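## Task

Pick the cleaner out of its holder, then clean just one LC port: the one in the 4th of 6 columns counting from the left, 6th of 10 blocks counting from the top, and 3rd of 4 holes counting from the top. Push the cleaner in fully, until its body bottoms out, then return the cleaner to its holder. Bumping other things or using force may count as failure, and the robot must not tip over or finish leaning.

## Robot and tools

ROBOT. A LinearBot: an omnidirectional wheeled base with a column about 1.7 m high. A carriage rides up the column (lift_m, 0 to 1 m, an absolute height) and holds two identical six-joint arms, each with a two-finger gripper. Arm bases sit near 0.57 m + lift_m above the floor (left arm at y +0.318, right at y -0.318, x 0.217 from the column); carriage parts hang about 0.15 m lower. A hand reaches about 0.78 m from its shoulder but only about 0.38 m below its arm base. Parked arm: joints 1-6 = 0, 0.05, 0.05, 1.45, 0, 0. Cameras: carriage_camera (fixed, forward, tilted about 20 degrees down), left_wrist_camera and right_wrist_camera (looking past the fingertips).

FRAMES. Base frame: metres, origin on the floor below the base centre, x forward, y left, z up. left_hand and right_hand are reported here as the midpoint between the finger pads, with quat_wxyz (hand z along the fingers, fingers open along hand y). Odometry frame: the base frame where the scene began; base_odometry counts wheel turns only (slip counts as motion), heading in rad, left positive, -3.142 to 3.142.

TOOL move. Arguments: base, joints, speeds, min_time_s, cameras. base holds exactly one key, each a relative offset from where the base last measured itself: translate_m (forward +, -2 to 2 m), strafe_m (left +, -2 to 2 m) or rotate_rad (counter-clockwise +, -6.3 to 6.3 rad). joints is one object keyed by joint name for both arms together; every value is an absolute target, not an offset: lift_m (m), left_joint1_rad..left_joint6_rad and right_joint1_rad..right_joint6_rad (rad), left_gripper_m and right_gripper_m (pad gap in m, 0 to 0.093). Joint ranges: joint1 -2.617 to 3.054 (rotation about vertical, 0 forward, + left); joint2 0 to 3.141 (shoulder: 0 upper arm back and level, 1.57 up, 3.14 forward and level); joint3 0 to 3.141 (elbow, 0 folded, 3.14 straight); joint4 -1.57 to 1.57 (wrist pitch, + lifts fingertips); joint5 -1.57 to 1.57 (wrist yaw, + turns fingertips to the right, opposite to joint1); joint6 -2.094 to 2.094 (roll about the fingers, + clockwise seen from the forearm). speeds caps top speed for this call only: translate_m and strafe_m 0.02-0.5 m/s, rotate_rad 0.05-1.57 rad/s, lift_m 0.08-0.25 m/s (max is the default). min_time_s (0.1-8 s) sets a minimum duration for arm and gripper motions; use it for slow, straight insertions. cameras: list of camera names, "all", or [] for none. Unknown keys make a call invalid; out-of-range values get it refused. An action lasts at most 15 s. A move with no action just reports state and images.

TOOL wait: seconds (0 to 10), cameras; commands nothing new. TOOL zoom_image: camera plus region [x0, y0, x1, y1] in pixels of that camera's latest image, top-left origin, at most 504x504; useful for counting columns, blocks and holes. TOOL read_manual: section "licences" only; no motion. TOOL finished_scene: scene (1 or 2); irreversible, the port must stay cleaned and the cleaner returned without the robot.

RESULTS. "move" reads done, or the worst status. base_status / joint_status per motion: done; off_target (resting short, maybe still pushing); contact_stop or time_out (old target dropped, holds in place); not_followed (a self-collision check withheld the arm's targets, gripper still moves); limit_stop_at_motor_heat (resend the target). on_its_own lists uncommanded behaviour ("held at" is a target). motor_effort in percent of max, bracket = peak of last action; a steadily falling lift effort while lowering means a hand rests on something. Joint torques per arm joint, positive toward larger angles. Motor temperatures per arm joint plus gripper; MOTOR HOT appears at 75 °C, and at 100 °C the arm goes limp for 30-60 s. "pictures" names images in order; images may lag the state slightly. If a call is refused or stopped, later move/wait/finished_scene calls in the same reply are skipped.

PRACTICAL NOTES. Hand readings tend to sit above the true hand, worse at long reach; friction may leave joints short; big unhurried moves can swerve about 2 cm. The gripper reads slightly off the true gap; a firm grip may show off_target; open well above the reading to release. Arms have no contact stop, so a blocked arm keeps pressing and heats; insert gently and watch effort and images rather than forcing. The base's contact stop is unreliable and ignores the arms. Robot time keeps running while you think, holding the last command. Park arms (not stretched out) when idle to avoid overheating.

AVOID. Arm-on-arm hits or presses (a hard press ends the scene); closing a gripper on the other arm; dropping or releasing the cleaner while moving; slams and hard pushes; knocking other ports or objects; tipping or leaning (worst with the carriage high, arms extended or loaded, or abrupt stops); backing under a table edge. If pinned against something, back off about 0.2 m the way you came, or raise the lift if the carriage is resting on it.

Each tool is called after "Call:" as a command line: name --argument value for each argument, lists and objects as JSON in quotes; but a table of rows of numbers goes row by row, as --pt "numbers of a row", without its own name.

## Session

Call:
move

Scene clock: 0.00 s.
Joint torques (N m): no reading
Motor temperatures (°C): left_arm=[30 38 38 33 31 32 30] | right_arm=[30 31 38 32 32 30 29]
base_odometry: x=+0.000 y=+0.000 heading=+0.000
base_status: not commanded
joint_positions: lift_m=+0.300 left_joint1_rad=-0.006 left_joint2_rad=+0.048 left_joint3_rad=+0.041 left_joint4_rad=+1.435 left_joint5_rad=-0.008 left_joint6_rad=-0.002 left_gripper_m=+0.09396 right_joint1_rad=-0.019 right_joint2_rad=+0.031 right_joint3_rad=+0.039 right_joint4_rad=+1.459 right_joint5_rad=-0.004 right_joint6_rad=+0.027 right_gripper_m=+0.09396
joint_status: not commanded
motor_effort: lift_m=+23 drive_wheels=-1
left_hand: x=+0.2538 y=+0.3189 z=+1.2954 quat_wxyz=(+0.997, -0.004, +0.071, -0.004) (m; base frame)
right_hand: x=+0.2433 y=-0.3176 z=+1.2958 quat_wxyz=(+0.999, -0.001, +0.052, +0.004) (m; base frame)
pictures: carriage_camera, left_wrist_camera, right_wrist_camera
Images, in order (width x height): carriage_camera 896x504, left_wrist_camera 896x504, right_wrist_camera 896x504.

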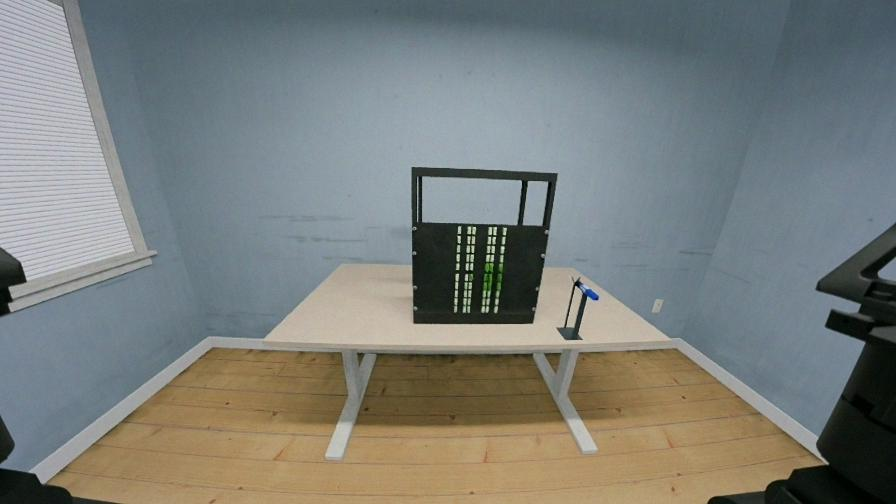

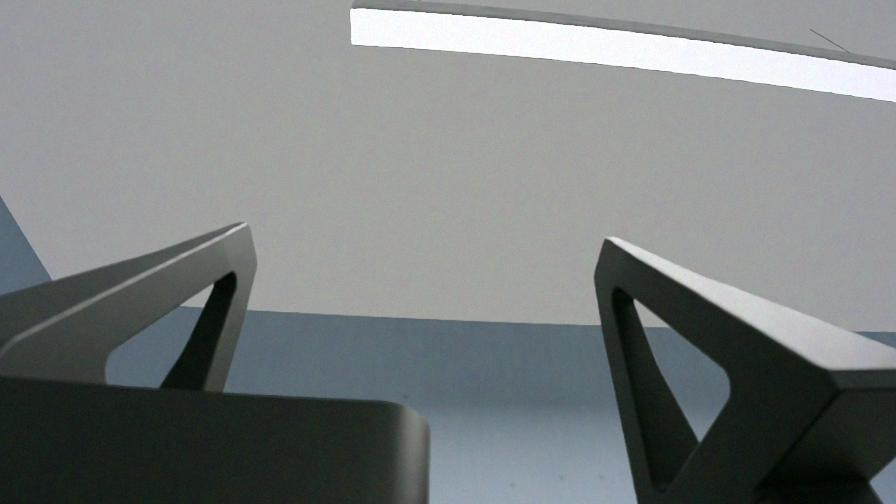

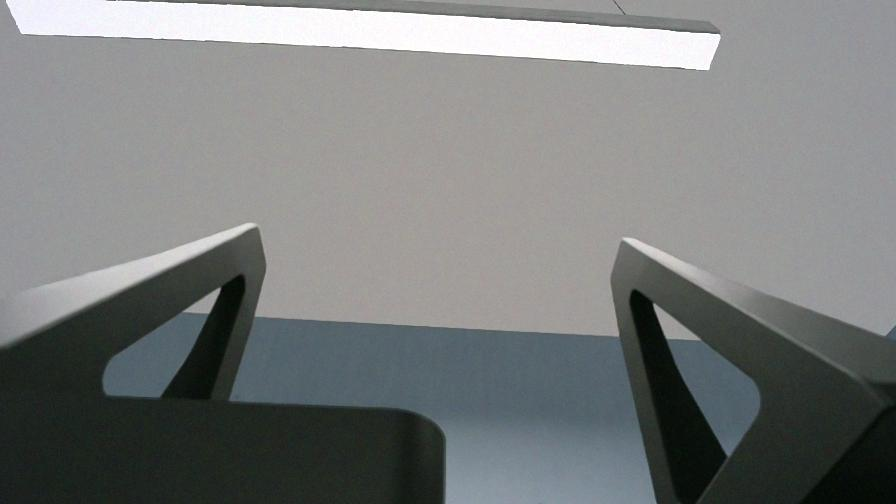

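Call:
zoom_image --camera "carriage_camera" --region '[400, 150, 620, 350]'

Call:
zoom_image --camera "carriage_camera" --region '[540, 260, 620, 350]'

Scaled by 2.291 from the camera's 896x504 image, which has a finer 1280x720 frame.

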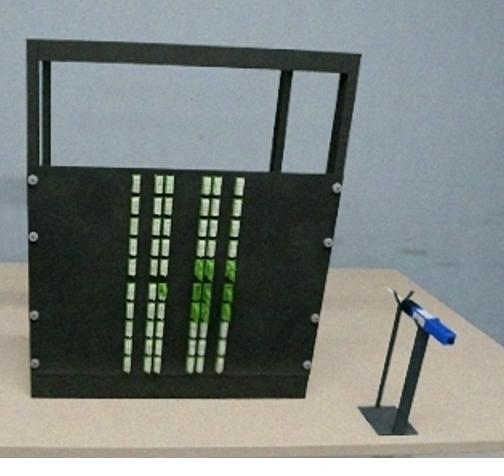

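Scaled by 5.600 from the camera's 896x504 image, which has a finer 1280x720 frame.

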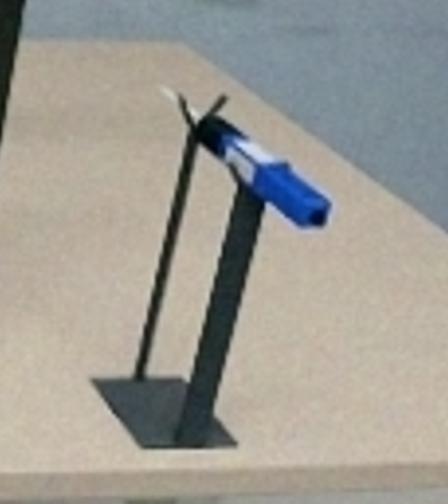

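Call:
move --base '{"translate_m": 0.5}' --cameras '["carriage_camera"]'

Scene clock: 15.83 s.
Joint torques (N m): left_arm=[-0.1 3.37 5.41 -0.26 0.14 0.08] | right_arm=[0.17 4.29 5.05 -0.14 -0.03 -0.04]
Motor temperatures (°C): left_arm=[30 39 39 33 30 32 30] | right_arm=[30 32 39 31 32 30 29]
move: done
base_odometry: x=+0.500 y=+0.000 heading=+0.000
base_status: done
joint_positions: lift_m=+0.300 left_joint1_rad=-0.006 left_joint2_rad=+0.048 left_joint3_rad=+0.041 left_joint4_rad=+1.435 left_joint5_rad=-0.008 left_joint6_rad=-0.002 left_gripper_m=+0.09396 right_joint1_rad=-0.019 right_joint2_rad=+0.031 right_joint3_rad=+0.039 right_joint4_rad=+1.459 right_joint5_rad=-0.004 right_joint6_rad=+0.027 right_gripper_m=+0.09396
joint_status: not commanded
motor_effort: lift_m=+23(23) drive_wheels=-4(12)
left_hand: x=+0.2539 y=+0.3189 z=+1.2954 quat_wxyz=(+0.997, -0.004, +0.071, -0.004) (m; base frame)
right_hand: x=+0.2434 y=-0.3176 z=+1.2958 quat_wxyz=(+0.999, -0.001, +0.052, +0.004) (m; base frame)
pictures: carriage_camera
Images, in order (width x height): carriage_camera 896x504.

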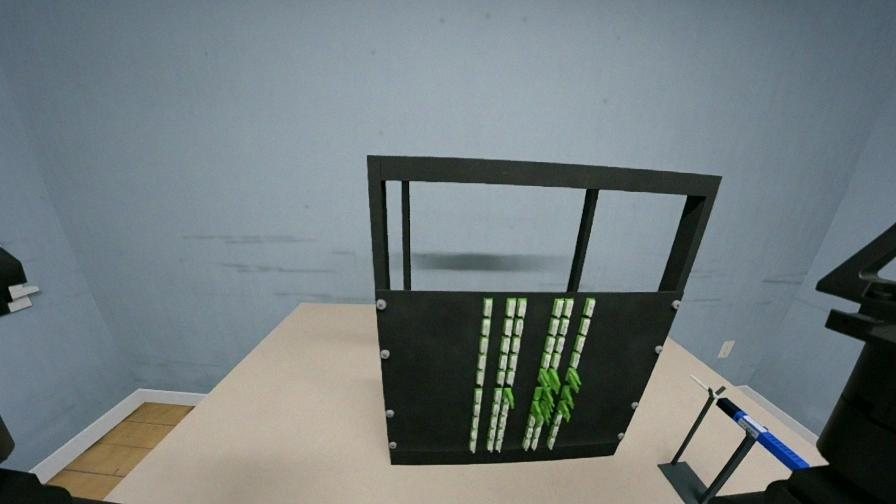

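Call:
move --base '{"strafe_m": -0.2}' --cameras '["carriage_camera"]'

Scene clock: 43.57 s.
Joint torques (N m): left_arm=[-0.18 3.4 5.39 -0.26 0.15 0.07] | right_arm=[0.03 4.27 5.07 -0.14 -0.03 -0.04]
Motor temperatures (°C): left_arm=[30 39 41 33 30 32 30] | right_arm=[30 32 41 31 32 29 29]
move: done
base_odometry: x=+0.500 y=-0.200 heading=+0.000
base_status: done
joint_positions: lift_m=+0.300 left_joint1_rad=-0.005 left_joint2_rad=+0.048 left_joint3_rad=+0.041 left_joint4_rad=+1.435 left_joint5_rad=-0.008 left_joint6_rad=-0.002 left_gripper_m=+0.09396 right_joint1_rad=-0.018 right_joint2_rad=+0.031 right_joint3_rad=+0.039 right_joint4_rad=+1.459 right_joint5_rad=-0.004 right_joint6_rad=+0.027 right_gripper_m=+0.09396
joint_status: not commanded
motor_effort: lift_m=+22(23) drive_wheels=-2(12)
left_hand: x=+0.2539 y=+0.3190 z=+1.2954 quat_wxyz=(+0.997, -0.004, +0.071, -0.003) (m; base frame)
right_hand: x=+0.2434 y=-0.3176 z=+1.2958 quat_wxyz=(+0.999, -0.001, +0.052, +0.005) (m; base frame)
pictures: carriage_camera
Images, in order (width x height): carriage_camera 896x504.

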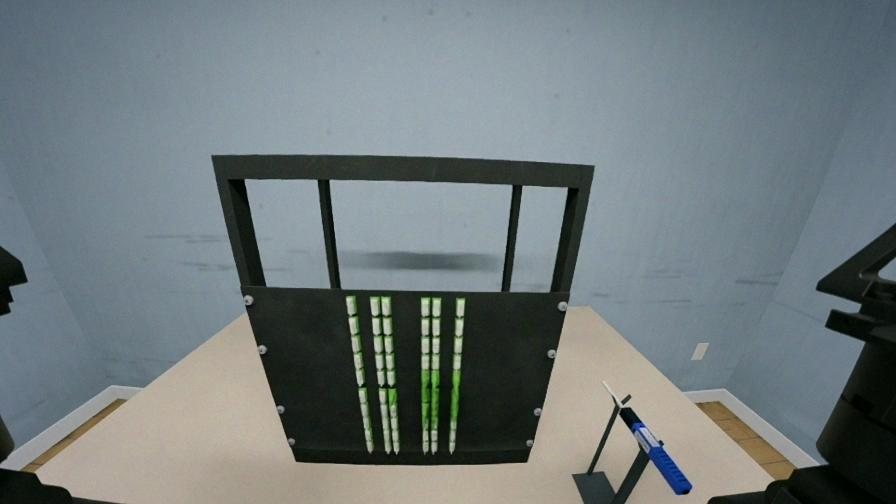

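Call:
zoom_image --camera "carriage_camera" --region '[560, 370, 710, 504]'

Call:
zoom_image --camera "carriage_camera" --region '[330, 280, 490, 470]'

Scaled by 3.360 from the camera's 896x504 image, which has a finer 1280x720 frame.

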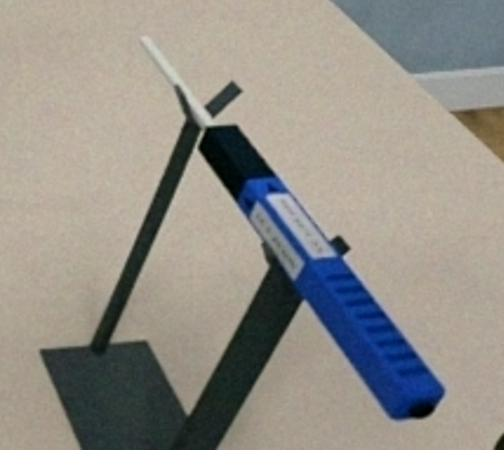

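Scaled by 2.653 from the camera's 896x504 image, which has a finer 1280x720 frame.

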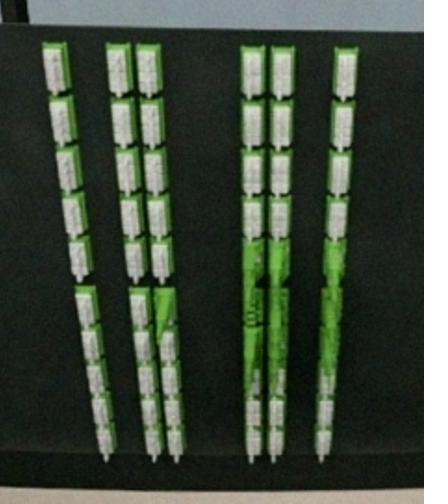

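Call:
move --base '{"translate_m": -0.4}' --joints '{"lift_m": 0.17}' --cameras '["carriage_camera"]'

Call:
move --joints '{"right_joint1_rad": 0.0, "right_joint2_rad": 1.805, "right_joint3_rad": 0.502, "right_joint4_rad": 1.3025, "right_joint5_rad": 0, "right_joint6_rad": 0}' --min_time_s 3

Scene clock: 95.60 s.
Joint torques (N m): left_arm=[-0.18 3.41 5.41 -0.25 0.14 0.07] | right_arm=[0.12 4.25 5.05 -0.14 -0.03 -0.04]
Motor temperatures (°C): left_arm=[30 39 42 32 30 32 30] | right_arm=[30 32 41 30 32 29 29]
move: done
base_odometry: x=+0.100 y=-0.200 heading=+0.001
base_status: done
joint_positions: lift_m=+0.170 left_joint1_rad=-0.005 left_joint2_rad=+0.048 left_joint3_rad=+0.041 left_joint4_rad=+1.435 left_joint5_rad=-0.008 left_joint6_rad=-0.002 left_gripper_m=+0.09396 right_joint1_rad=-0.018 right_joint2_rad=+0.031 right_joint3_rad=+0.039 right_joint4_rad=+1.458 right_joint5_rad=-0.004 right_joint6_rad=+0.027 right_gripper_m=+0.09396
joint_status: all done
motor_effort: lift_m=+20(20) drive_wheels=-2(9)
left_hand: x=+0.2539 y=+0.3190 z=+1.1657 quat_wxyz=(+0.997, -0.004, +0.071, -0.003) (m; base frame)
right_hand: x=+0.2436 y=-0.3176 z=+1.1661 quat_wxyz=(+0.999, -0.001, +0.052, +0.005) (m; base frame)
pictures: carriage_camera
Images, in order (width x height): carriage_camera 896x504.

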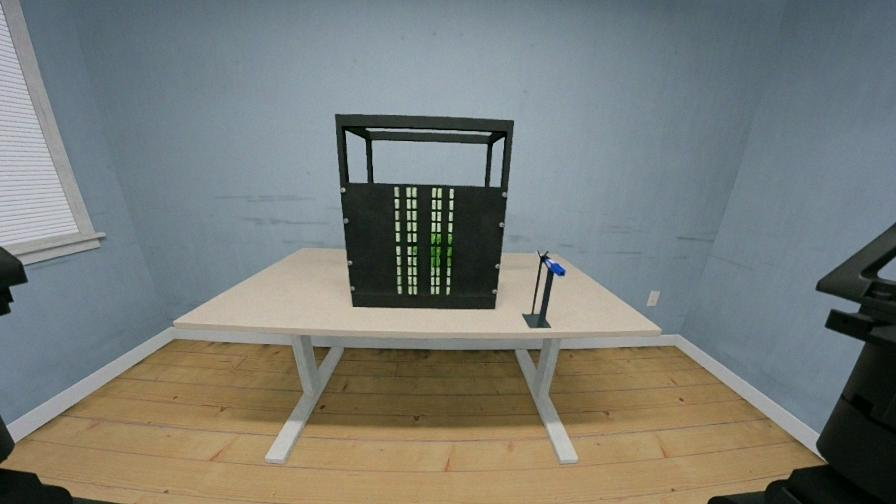

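Scene clock: 98.90 s.
Joint torques (N m): left_arm=[-0.2 3.38 5.34 -0.25 0.15 0.07] | right_arm=[0.85 -5.37 5.81 2.22 0 -0.12]
Motor temperatures (°C): left_arm=[30 39 42 32 30 32 30] | right_arm=[30 33 42 31 32 29 29]
move: done
base_odometry: x=+0.100 y=-0.200 heading=+0.001
base_status: not commanded
joint_positions: lift_m=+0.170 left_joint1_rad=-0.005 left_joint2_rad=+0.048 left_joint3_rad=+0.041 left_joint4_rad=+1.435 left_joint5_rad=-0.008 left_joint6_rad=-0.002 left_gripper_m=+0.09396 right_joint1_rad=-0.007 right_joint2_rad=+1.785 right_joint3_rad=+0.484 right_joint4_rad=+1.321 right_joint5_rad=-0.004 right_joint6_rad=+0.007 right_gripper_m=+0.09396
joint_status: all done
motor_effort: lift_m=+20(20) drive_wheels=-1(2)
left_hand: x=+0.2539 y=+0.3190 z=+1.1657 quat_wxyz=(+0.997, -0.004, +0.071, -0.003) (m; base frame)
right_hand: x=+0.6624 y=-0.3204 z=+0.8942 quat_wxyz=(+0.714, +0.004, +0.700, +0.001) (m; base frame)
pictures: carriage_camera, left_wrist_camera, right_wrist_camera
Images, in order (width x height): carriage_camera 896x504, left_wrist_camera 896x504, right_wrist_camera 896x504.

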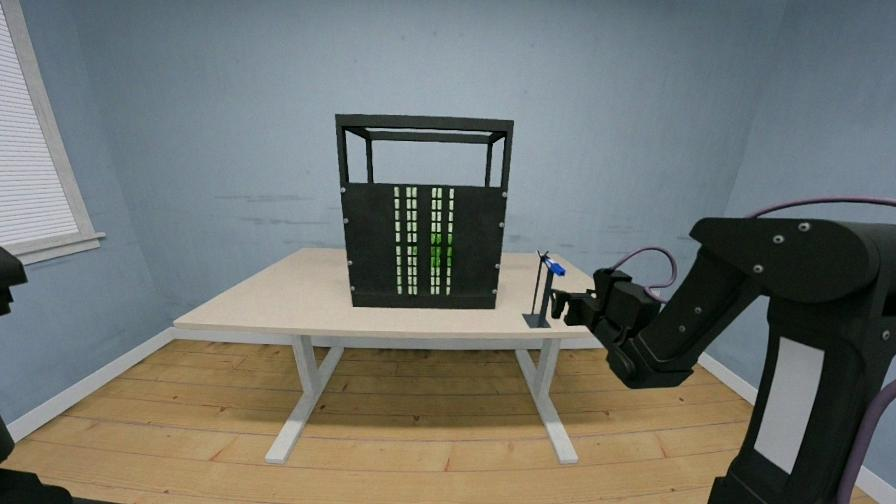

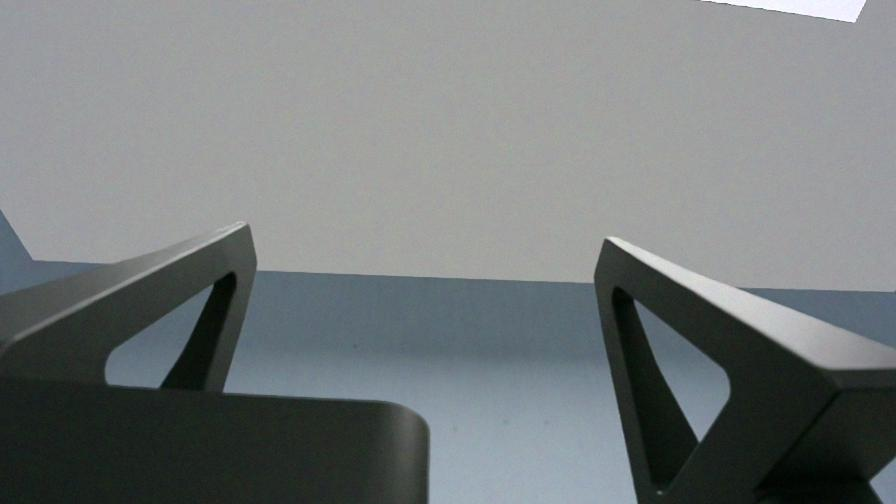

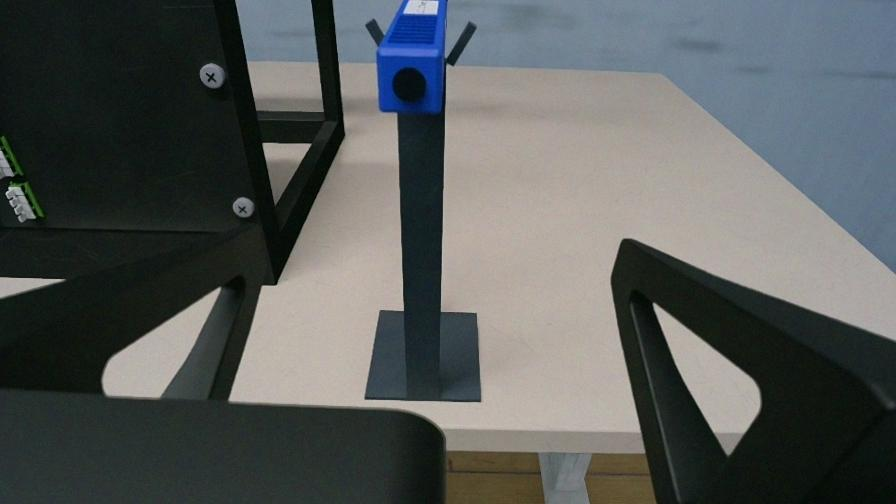

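Call:
move --base '{"translate_m": 0.03}' --speeds '{"translate_m": 0.1}' --cameras '["right_wrist_camera"]'

Scene clock: 108.83 s.
Joint torques (N m): left_arm=[-0.17 3.38 5.39 -0.26 0.14 0.08] | right_arm=[0.83 -5.39 5.81 2.25 0.01 -0.11]
Motor temperatures (°C): left_arm=[30 39 42 32 30 32 30] | right_arm=[30 33 41 33 32 29 29]
move: done
base_odometry: x=+0.130 y=-0.200 heading=+0.001
base_status: done
joint_positions: lift_m=+0.170 left_joint1_rad=-0.005 left_joint2_rad=+0.048 left_joint3_rad=+0.041 left_joint4_rad=+1.434 left_joint5_rad=-0.008 left_joint6_rad=-0.002 left_gripper_m=+0.09396 right_joint1_rad=-0.007 right_joint2_rad=+1.785 right_joint3_rad=+0.485 right_joint4_rad=+1.319 right_joint5_rad=-0.004 right_joint6_rad=+0.007 right_gripper_m=+0.09396
joint_status: not commanded
motor_effort: lift_m=+20(20) drive_wheels=-1(10)
left_hand: x=+0.2540 y=+0.3190 z=+1.1657 quat_wxyz=(+0.997, -0.004, +0.071, -0.003) (m; base frame)
right_hand: x=+0.6625 y=-0.3204 z=+0.8939 quat_wxyz=(+0.714, +0.004, +0.700, +0.001) (m; base frame)
pictures: right_wrist_camera
Images, in order (width x height): right_wrist_camera 896x504.

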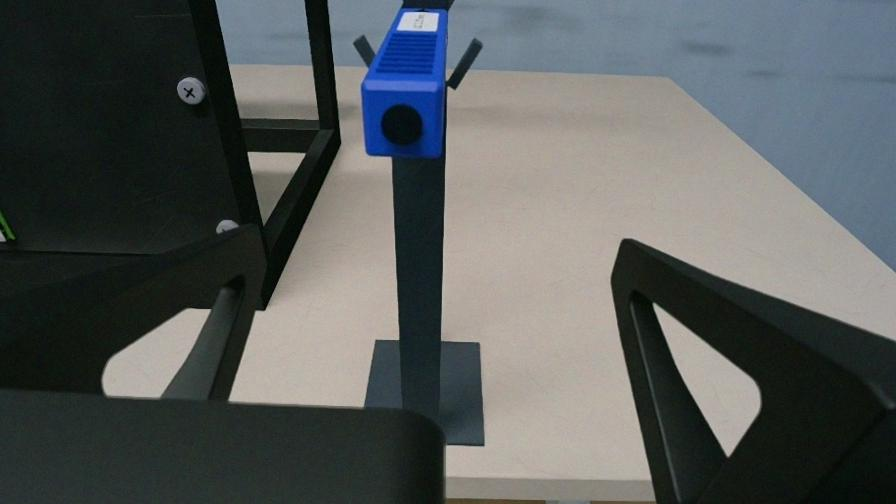

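Call:
move --joints '{"lift_m": 0.195}' --cameras '["right_wrist_camera"]'

Scene clock: 119.03 s.
Joint torques (N m): left_arm=[-0.16 3.37 5.35 -0.26 0.14 0.08] | right_arm=[0.83 -5.98 5.24 2.32 0 -0.11]
Motor temperatures (°C): left_arm=[30 39 42 32 30 32 30] | right_arm=[30 34 41 35 32 29 29]
move: done
base_odometry: x=+0.130 y=-0.200 heading=+0.001
base_status: not commanded
joint_positions: lift_m=+0.195 left_joint1_rad=-0.005 left_joint2_rad=+0.048 left_joint3_rad=+0.041 left_joint4_rad=+1.434 left_joint5_rad=-0.008 left_joint6_rad=-0.002 left_gripper_m=+0.09396 right_joint1_rad=-0.007 right_joint2_rad=+1.791 right_joint3_rad=+0.492 right_joint4_rad=+1.314 right_joint5_rad=-0.004 right_joint6_rad=+0.007 right_gripper_m=+0.09396
joint_status: all done
motor_effort: lift_m=+25(29) drive_wheels=-1(1)
left_hand: x=+0.2540 y=+0.3190 z=+1.1902 quat_wxyz=(+0.997, -0.004, +0.071, -0.003) (m; base frame)
right_hand: x=+0.6643 y=-0.3204 z=+0.9171 quat_wxyz=(+0.712, +0.004, +0.702, +0.001) (m; base frame)
pictures: right_wrist_camera
Images, in order (width x height): right_wrist_camera 896x504.

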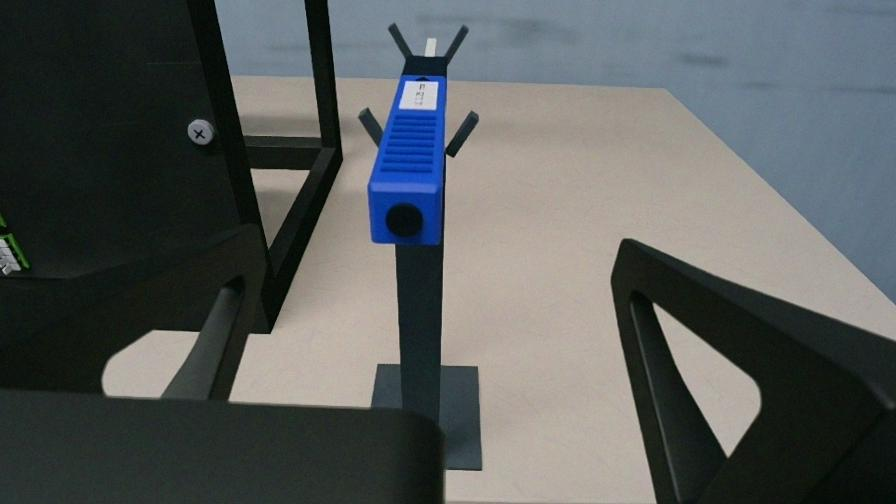

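Call:
move --base '{"strafe_m": 0.0095}' --joints '{"lift_m": 0.205}' --cameras '["right_wrist_camera", "carriage_camera"]'

Scene clock: 126.13 s.
Joint torques (N m): left_arm=[-0.13 3.4 5.42 -0.26 0.15 0.07] | right_arm=[0.39 -5.94 5.18 2.3 -0.01 -0.11]
Motor temperatures (°C): left_arm=[30 39 42 32 30 32 30] | right_arm=[30 34 41 37 32 29 29]
move: done
base_odometry: x=+0.130 y=-0.191 heading=+0.001
base_status: done
joint_positions: lift_m=+0.205 left_joint1_rad=-0.006 left_joint2_rad=+0.048 left_joint3_rad=+0.041 left_joint4_rad=+1.434 left_joint5_rad=-0.008 left_joint6_rad=-0.002 left_gripper_m=+0.09396 right_joint1_rad=-0.002 right_joint2_rad=+1.792 right_joint3_rad=+0.493 right_joint4_rad=+1.313 right_joint5_rad=-0.003 right_joint6_rad=+0.007 right_gripper_m=+0.09396
joint_status: all done
motor_effort: lift_m=+24(29) drive_wheels=-1(6)
left_hand: x=+0.2540 y=+0.3189 z=+1.2002 quat_wxyz=(+0.997, -0.004, +0.071, -0.004) (m; base frame)
right_hand: x=+0.6647 y=-0.3184 z=+0.9271 quat_wxyz=(+0.712, +0.002, +0.702, +0.003) (m; base frame)
pictures: carriage_camera, right_wrist_camera
Images, in order (width x height): carriage_camera 896x504, right_wrist_camera 896x504.

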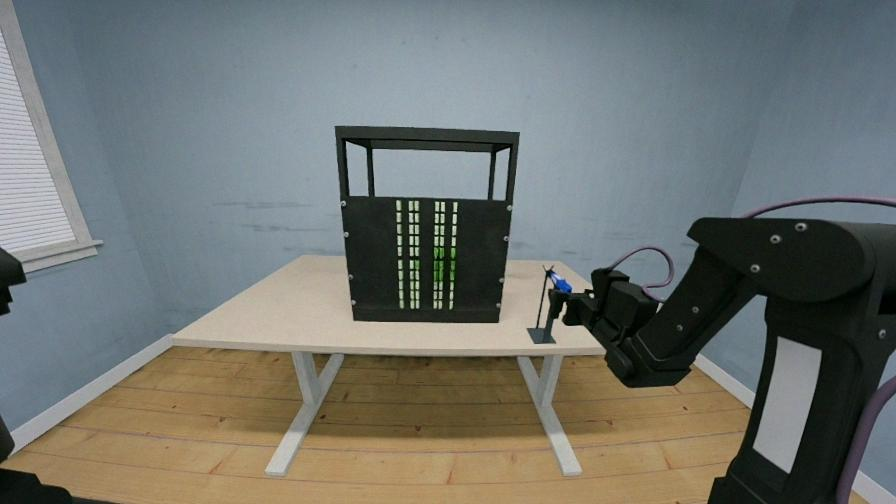

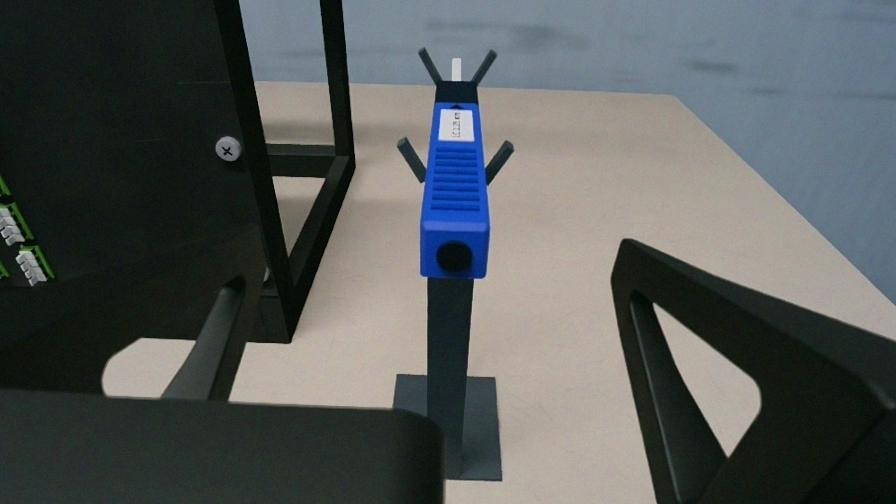

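Call:
move --base '{"strafe_m": -0.0035}' --joints '{"lift_m": 0.2095}' --cameras '["right_wrist_camera"]'

Call:
zoom_image --camera "right_wrist_camera" --region '[340, 30, 560, 300]'

Call:
move --base '{"translate_m": 0.03}' --speeds '{"translate_m": 0.05}' --cameras '["right_wrist_camera"]'

Scene clock: 151.10 s.
Joint torques (N m): left_arm=[-0.18 3.36 5.42 -0.25 0.14 0.07] | right_arm=[0.29 -6.15 5.11 2.32 -0.02 -0.11]
Motor temperatures (°C): left_arm=[30 39 42 31 30 32 30] | right_arm=[30 34 42 41 32 29 29]
move: done
base_odometry: x=+0.130 y=-0.194 heading=+0.001
base_status: done
joint_positions: lift_m=+0.209 left_joint1_rad=-0.006 left_joint2_rad=+0.048 left_joint3_rad=+0.041 left_joint4_rad=+1.434 left_joint5_rad=-0.008 left_joint6_rad=-0.002 left_gripper_m=+0.09396 right_joint1_rad=-0.001 right_joint2_rad=+1.792 right_joint3_rad=+0.494 right_joint4_rad=+1.313 right_joint5_rad=-0.002 right_joint6_rad=+0.006 right_gripper_m=+0.09396
joint_status: all done
motor_effort: lift_m=+25(29) drive_wheels=+0(5)
left_hand: x=+0.2540 y=+0.3189 z=+1.2046 quat_wxyz=(+0.997, -0.004, +0.071, -0.003) (m; base frame)
right_hand: x=+0.6649 y=-0.3180 z=+0.9317 quat_wxyz=(+0.712, +0.002, +0.702, +0.002) (m; base frame)
pictures: right_wrist_camera
Images, in order (width x height): right_wrist_camera 896x504.

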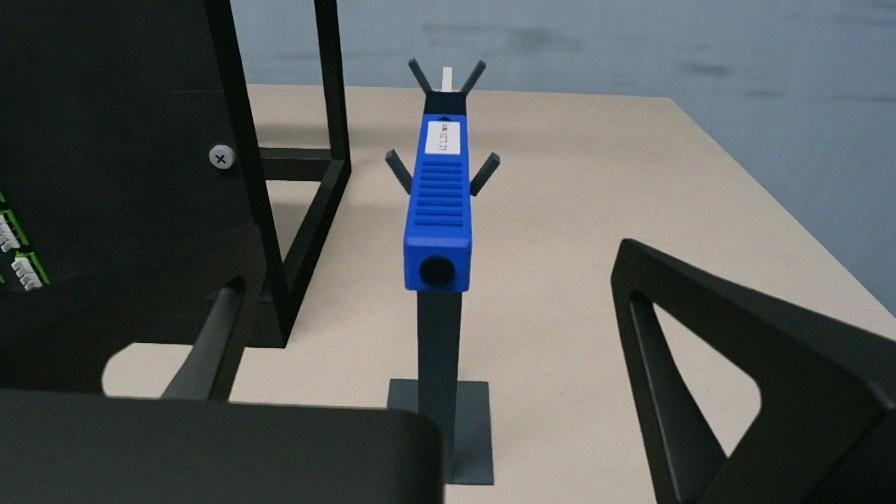

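Scaled by 1.867 from the camera's 896x504 image, which has a finer 1280x720 frame.

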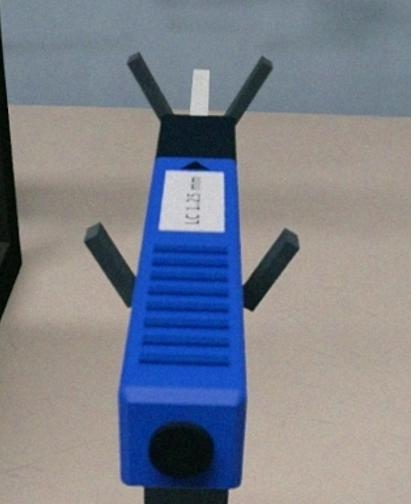

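Scene clock: 152.20 s.
Joint torques (N m): left_arm=[-0.16 3.37 5.41 -0.25 0.15 0.07] | right_arm=[0.28 -6.11 5.12 2.31 -0.02 -0.11]
Motor temperatures (°C): left_arm=[30 39 42 31 30 32 30] | right_arm=[30 34 42 41 32 29 29]
move: done
base_odometry: x=+0.160 y=-0.194 heading=+0.001
base_status: done
joint_positions: lift_m=+0.209 left_joint1_rad=-0.006 left_joint2_rad=+0.048 left_joint3_rad=+0.041 left_joint4_rad=+1.434 left_joint5_rad=-0.008 left_joint6_rad=-0.002 left_gripper_m=+0.09396 right_joint1_rad=-0.001 right_joint2_rad=+1.792 right_joint3_rad=+0.494 right_joint4_rad=+1.313 right_joint5_rad=-0.002 right_joint6_rad=+0.006 right_gripper_m=+0.09396
joint_status: not commanded
motor_effort: lift_m=+25(25) drive_wheels=+0(13)
left_hand: x=+0.2540 y=+0.3189 z=+1.2046 quat_wxyz=(+0.997, -0.004, +0.071, -0.003) (m; base frame)
right_hand: x=+0.6649 y=-0.3180 z=+0.9317 quat_wxyz=(+0.712, +0.002, +0.702, +0.002) (m; base frame)
pictures: right_wrist_camera
Images, in order (width x height): right_wrist_camera 896x504.

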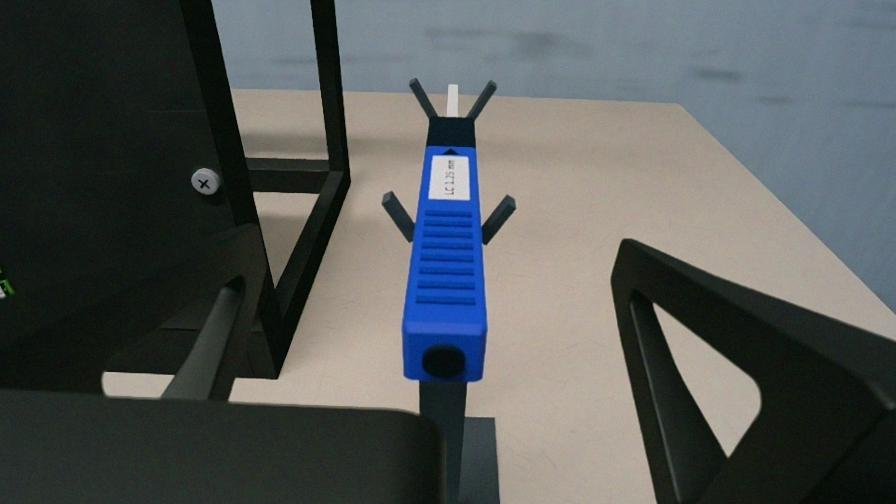

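Call:
move --joints '{"right_gripper_m": 0.035}' --min_time_s 1.5 --cameras '["right_wrist_camera"]'

Call:
zoom_image --camera "right_wrist_camera" --region '[310, 60, 590, 400]'

Scene clock: 173.50 s.
Joint torques (N m): left_arm=[-0.12 3.4 5.33 -0.25 0.14 0.06] | right_arm=[0.29 -6.09 5.11 2.31 -0.02 -0.11]
Motor temperatures (°C): left_arm=[30 39 42 31 30 31 30] | right_arm=[30 34 42 43 32 29 29]
move: done
base_odometry: x=+0.160 y=-0.194 heading=+0.001
base_status: not commanded
joint_positions: lift_m=+0.209 left_joint1_rad=-0.006 left_joint2_rad=+0.048 left_joint3_rad=+0.041 left_joint4_rad=+1.434 left_joint5_rad=-0.008 left_joint6_rad=-0.002 left_gripper_m=+0.09396 right_joint1_rad=-0.001 right_joint2_rad=+1.792 right_joint3_rad=+0.494 right_joint4_rad=+1.313 right_joint5_rad=-0.002 right_joint6_rad=+0.006 right_gripper_m=+0.03507
joint_status: all done
motor_effort: lift_m=+25(25) drive_wheels=+0(0)
left_hand: x=+0.2540 y=+0.3189 z=+1.2046 quat_wxyz=(+0.997, -0.004, +0.071, -0.003) (m; base frame)
right_hand: x=+0.6649 y=-0.3180 z=+0.9317 quat_wxyz=(+0.712, +0.002, +0.702, +0.002) (m; base frame)
pictures: right_wrist_camera
Images, in order (width x height): right_wrist_camera 896x504.

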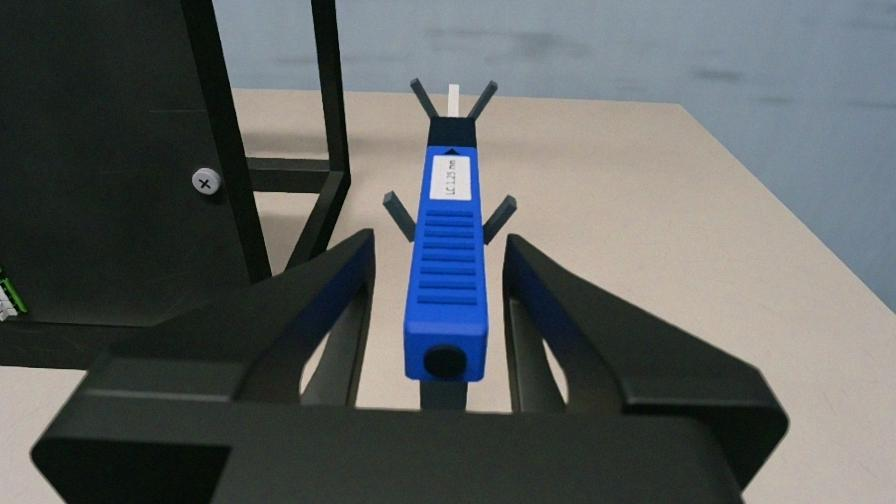

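Scaled by 1.482 from the camera's 896x504 image, which has a finer 1280x720 frame.

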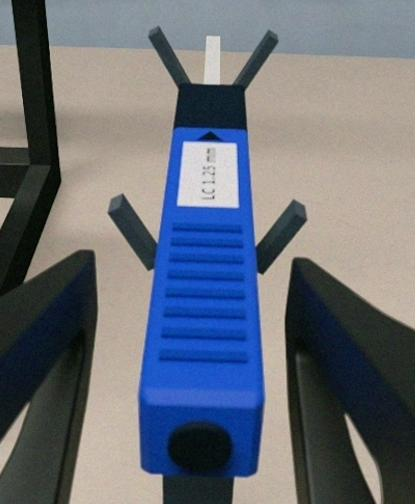

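Call:
move --joints '{"right_joint5_rad": 0.012}' --cameras '["right_wrist_camera"]'

Call:
zoom_image --camera "right_wrist_camera" --region '[310, 60, 590, 400]'

Scene clock: 176.80 s.
Joint torques (N m): left_arm=[-0.1 3.38 5.38 -0.25 0.14 0.08] | right_arm=[0.29 -6.11 5.08 2.32 0.07 -0.11]
Motor temperatures (°C): left_arm=[30 39 42 31 30 31 30] | right_arm=[30 34 42 43 32 29 29]
move: done
base_odometry: x=+0.160 y=-0.194 heading=+0.001
base_status: not commanded
joint_positions: lift_m=+0.209 left_joint1_rad=-0.006 left_joint2_rad=+0.048 left_joint3_rad=+0.041 left_joint4_rad=+1.434 left_joint5_rad=-0.008 left_joint6_rad=-0.002 left_gripper_m=+0.09396 right_joint1_rad=-0.001 right_joint2_rad=+1.792 right_joint3_rad=+0.494 right_joint4_rad=+1.313 right_joint5_rad=+0.002 right_joint6_rad=+0.006 right_gripper_m=+0.03507
joint_status: all done
motor_effort: lift_m=+25(25) drive_wheels=+0(0)
left_hand: x=+0.2540 y=+0.3189 z=+1.2046 quat_wxyz=(+0.997, -0.004, +0.071, -0.003) (m; base frame)
right_hand: x=+0.6649 y=-0.3187 z=+0.9317 quat_wxyz=(+0.712, +0.003, +0.702, +0.001) (m; base frame)
pictures: right_wrist_camera
Images, in order (width x height): right_wrist_camera 896x504.

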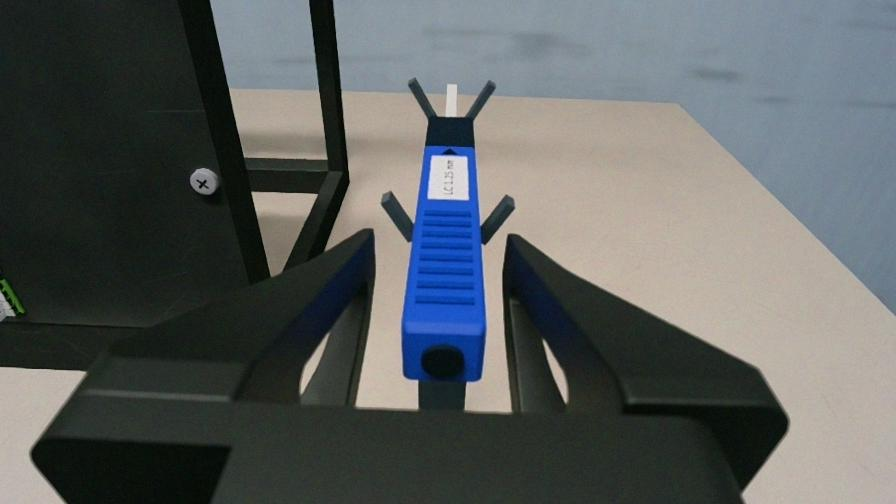

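Scaled by 1.482 from the camera's 896x504 image, which has a finer 1280x720 frame.

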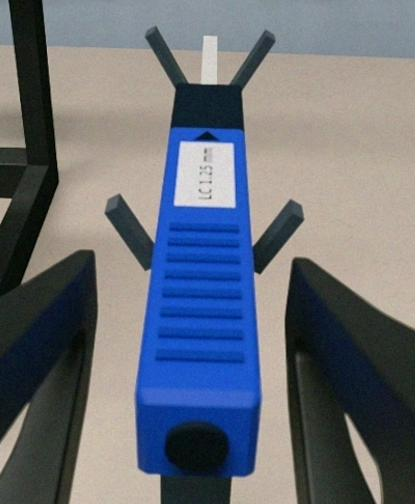

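Call:
move --joints '{"right_joint5_rad": 0.021}' --cameras '["right_wrist_camera"]'

Call:
zoom_image --camera "right_wrist_camera" --region '[310, 60, 590, 400]'

Scene clock: 179.33 s.
Joint torques (N m): left_arm=[-0.1 3.37 5.35 -0.24 0.13 0.09] | right_arm=[0.31 -6.08 5.09 2.31 0.05 -0.11]
Motor temperatures (°C): left_arm=[30 39 43 31 30 31 30] | right_arm=[30 34 42 44 32 29 29]
move: done
base_odometry: x=+0.160 y=-0.194 heading=+0.001
base_status: not commanded
joint_positions: lift_m=+0.209 left_joint1_rad=-0.006 left_joint2_rad=+0.048 left_joint3_rad=+0.041 left_joint4_rad=+1.434 left_joint5_rad=-0.008 left_joint6_rad=-0.002 left_gripper_m=+0.09396 right_joint1_rad=-0.001 right_joint2_rad=+1.792 right_joint3_rad=+0.494 right_joint4_rad=+1.313 right_joint5_rad=+0.011 right_joint6_rad=+0.006 right_gripper_m=+0.03507
joint_status: all done
motor_effort: lift_m=+25(25) drive_wheels=+0(0)
left_hand: x=+0.2540 y=+0.3189 z=+1.2046 quat_wxyz=(+0.997, -0.004, +0.071, -0.003) (m; base frame)
right_hand: x=+0.6649 y=-0.3202 z=+0.9317 quat_wxyz=(+0.712, +0.006, +0.702, -0.002) (m; base frame)
pictures: right_wrist_camera
Images, in order (width x height): right_wrist_camera 896x504.

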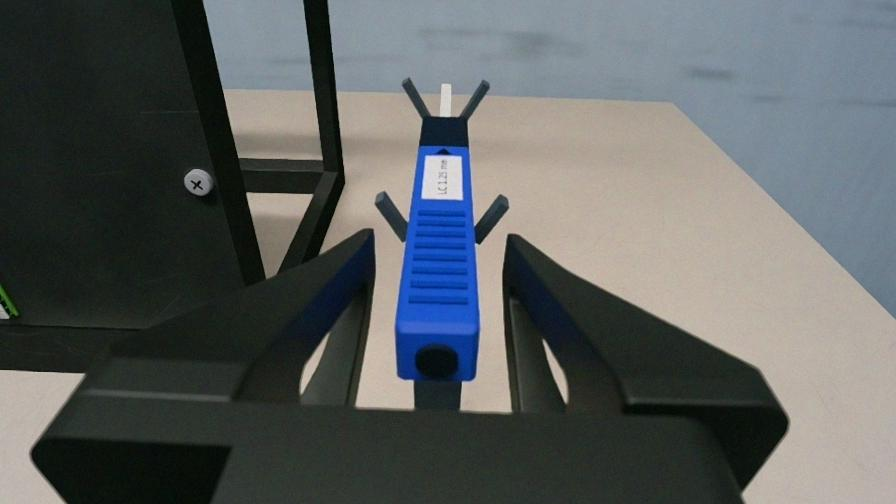

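Scaled by 1.482 from the camera's 896x504 image, which has a finer 1280x720 frame.

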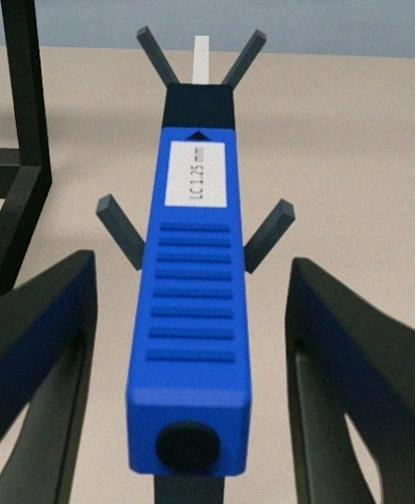

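Call:
move --joints '{"right_gripper_m": 0.021}' --min_time_s 1.0 --cameras '["right_wrist_camera"]'

Call:
zoom_image --camera "right_wrist_camera" --region '[310, 60, 590, 400]'

Scene clock: 184.00 s.
Joint torques (N m): left_arm=[-0.1 3.37 5.39 -0.25 0.14 0.09] | right_arm=[0.28 -6.08 5.08 2.3 0.06 -0.11]
Motor temperatures (°C): left_arm=[30 39 43 31 30 31 30] | right_arm=[30 35 42 44 32 29 29]
move: done
base_odometry: x=+0.160 y=-0.194 heading=+0.001
base_status: not commanded
joint_positions: lift_m=+0.209 left_joint1_rad=-0.006 left_joint2_rad=+0.048 left_joint3_rad=+0.041 left_joint4_rad=+1.434 left_joint5_rad=-0.008 left_joint6_rad=-0.002 left_gripper_m=+0.09396 right_joint1_rad=-0.001 right_joint2_rad=+1.792 right_joint3_rad=+0.494 right_joint4_rad=+1.313 right_joint5_rad=+0.012 right_joint6_rad=+0.006 right_gripper_m=+0.02107
joint_status: all done
motor_effort: lift_m=+25(25) drive_wheels=+0(0)
left_hand: x=+0.2540 y=+0.3189 z=+1.2046 quat_wxyz=(+0.997, -0.004, +0.071, -0.003) (m; base frame)
right_hand: x=+0.6649 y=-0.3205 z=+0.9317 quat_wxyz=(+0.712, +0.007, +0.702, -0.003) (m; base frame)
pictures: right_wrist_camera
Images, in order (width x height): right_wrist_camera 896x504.

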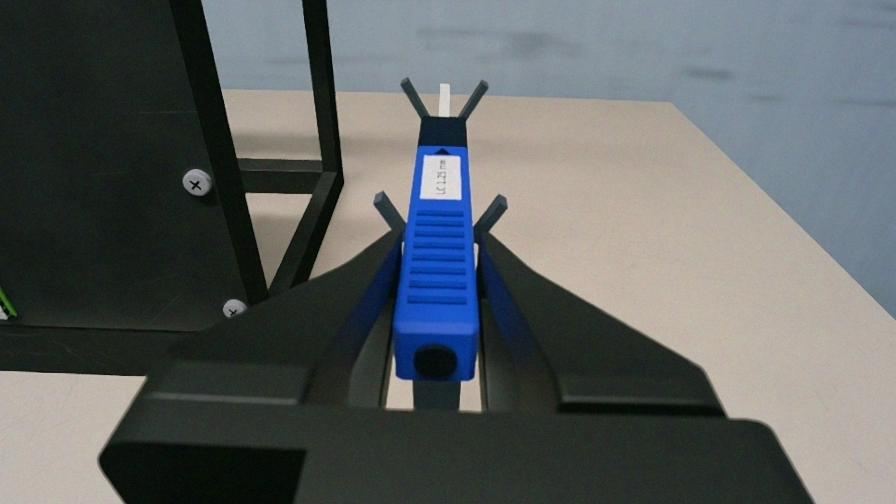

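Scaled by 1.482 from the camera's 896x504 image, which has a finer 1280x720 frame.

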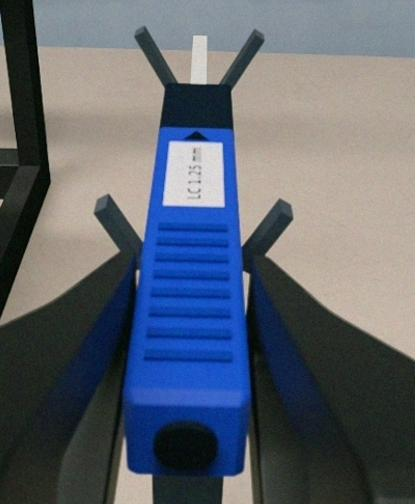

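Call:
move --joints '{"right_gripper_m": 0.016}' --min_time_s 1.0 --cameras '["right_wrist_camera"]'

Scene clock: 186.43 s.
Joint torques (N m): left_arm=[-0.18 3.36 5.35 -0.26 0.14 0.09] | right_arm=[0.29 -6.11 5.09 2.31 0.07 -0.11]
Motor temperatures (°C): left_arm=[30 39 43 31 30 31 30] | right_arm=[30 35 42 44 32 29 29]
move: done
base_odometry: x=+0.160 y=-0.194 heading=+0.001
base_status: not commanded
joint_positions: lift_m=+0.209 left_joint1_rad=-0.006 left_joint2_rad=+0.048 left_joint3_rad=+0.041 left_joint4_rad=+1.434 left_joint5_rad=-0.008 left_joint6_rad=-0.002 left_gripper_m=+0.09396 right_joint1_rad=-0.001 right_joint2_rad=+1.792 right_joint3_rad=+0.494 right_joint4_rad=+1.313 right_joint5_rad=+0.012 right_joint6_rad=+0.006 right_gripper_m=+0.01743
joint_status: all done
motor_effort: lift_m=+24(25) drive_wheels=+0(0)
left_hand: x=+0.2540 y=+0.3189 z=+1.2046 quat_wxyz=(+0.997, -0.004, +0.071, -0.003) (m; base frame)
right_hand: x=+0.6649 y=-0.3205 z=+0.9317 quat_wxyz=(+0.712, +0.007, +0.702, -0.003) (m; base frame)
pictures: right_wrist_camera
Images, in order (width x height): right_wrist_camera 896x504.

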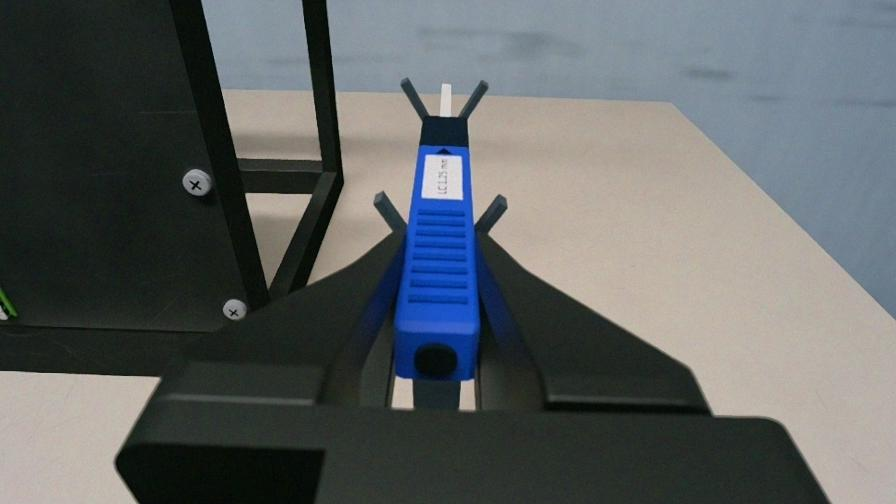

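Call:
move --joints '{"right_gripper_m": 0.010}' --min_time_s 1.0 --cameras '["right_wrist_camera"]'

Call:
zoom_image --camera "right_wrist_camera" --region '[310, 60, 590, 400]'

Scene clock: 190.83 s.
Joint torques (N m): left_arm=[-0.14 3.36 5.37 -0.25 0.14 0.08] | right_arm=[0.28 -6.09 5.11 2.31 0.07 -0.11]
Motor temperatures (°C): left_arm=[30 39 43 31 30 31 30] | right_arm=[30 35 42 44 32 29 29]
move: off_target
base_odometry: x=+0.160 y=-0.194 heading=+0.001
base_status: not commanded
joint_positions: lift_m=+0.209 left_joint1_rad=-0.006 left_joint2_rad=+0.048 left_joint3_rad=+0.041 left_joint4_rad=+1.434 left_joint5_rad=-0.008 left_joint6_rad=-0.002 left_gripper_m=+0.09396 right_joint1_rad=-0.001 right_joint2_rad=+1.792 right_joint3_rad=+0.494 right_joint4_rad=+1.313 right_joint5_rad=+0.012 right_joint6_rad=+0.006 right_gripper_m=+0.01743
joint_status: right_gripper_m off_target (ended at +0.01743, target +0.01000)
motor_effort: lift_m=+25(25) drive_wheels=+0(0)
left_hand: x=+0.2540 y=+0.3189 z=+1.2046 quat_wxyz=(+0.997, -0.004, +0.071, -0.003) (m; base frame)
right_hand: x=+0.6649 y=-0.3205 z=+0.9317 quat_wxyz=(+0.712, +0.007, +0.702, -0.003) (m; base frame)
pictures: right_wrist_camera
Images, in order (width x height): right_wrist_camera 896x504.

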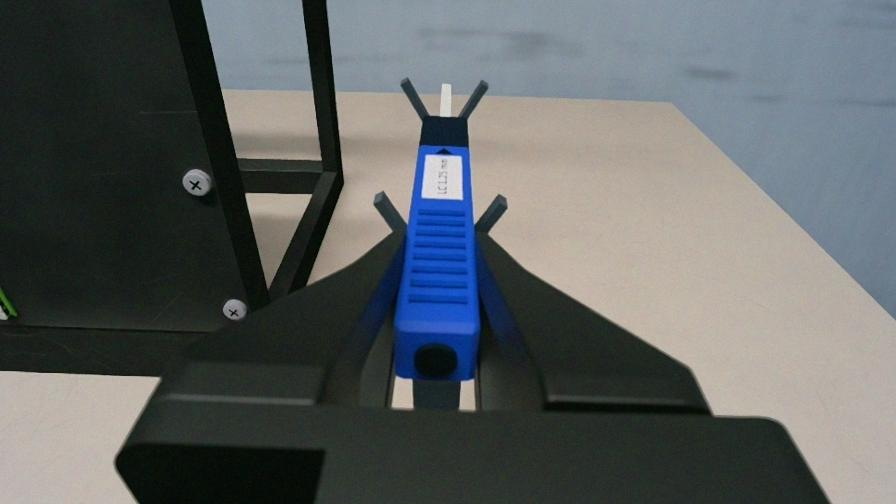

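Scaled by 1.482 from the camera's 896x504 image, which has a finer 1280x720 frame.

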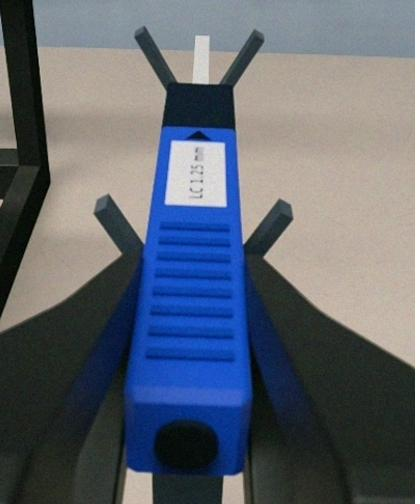

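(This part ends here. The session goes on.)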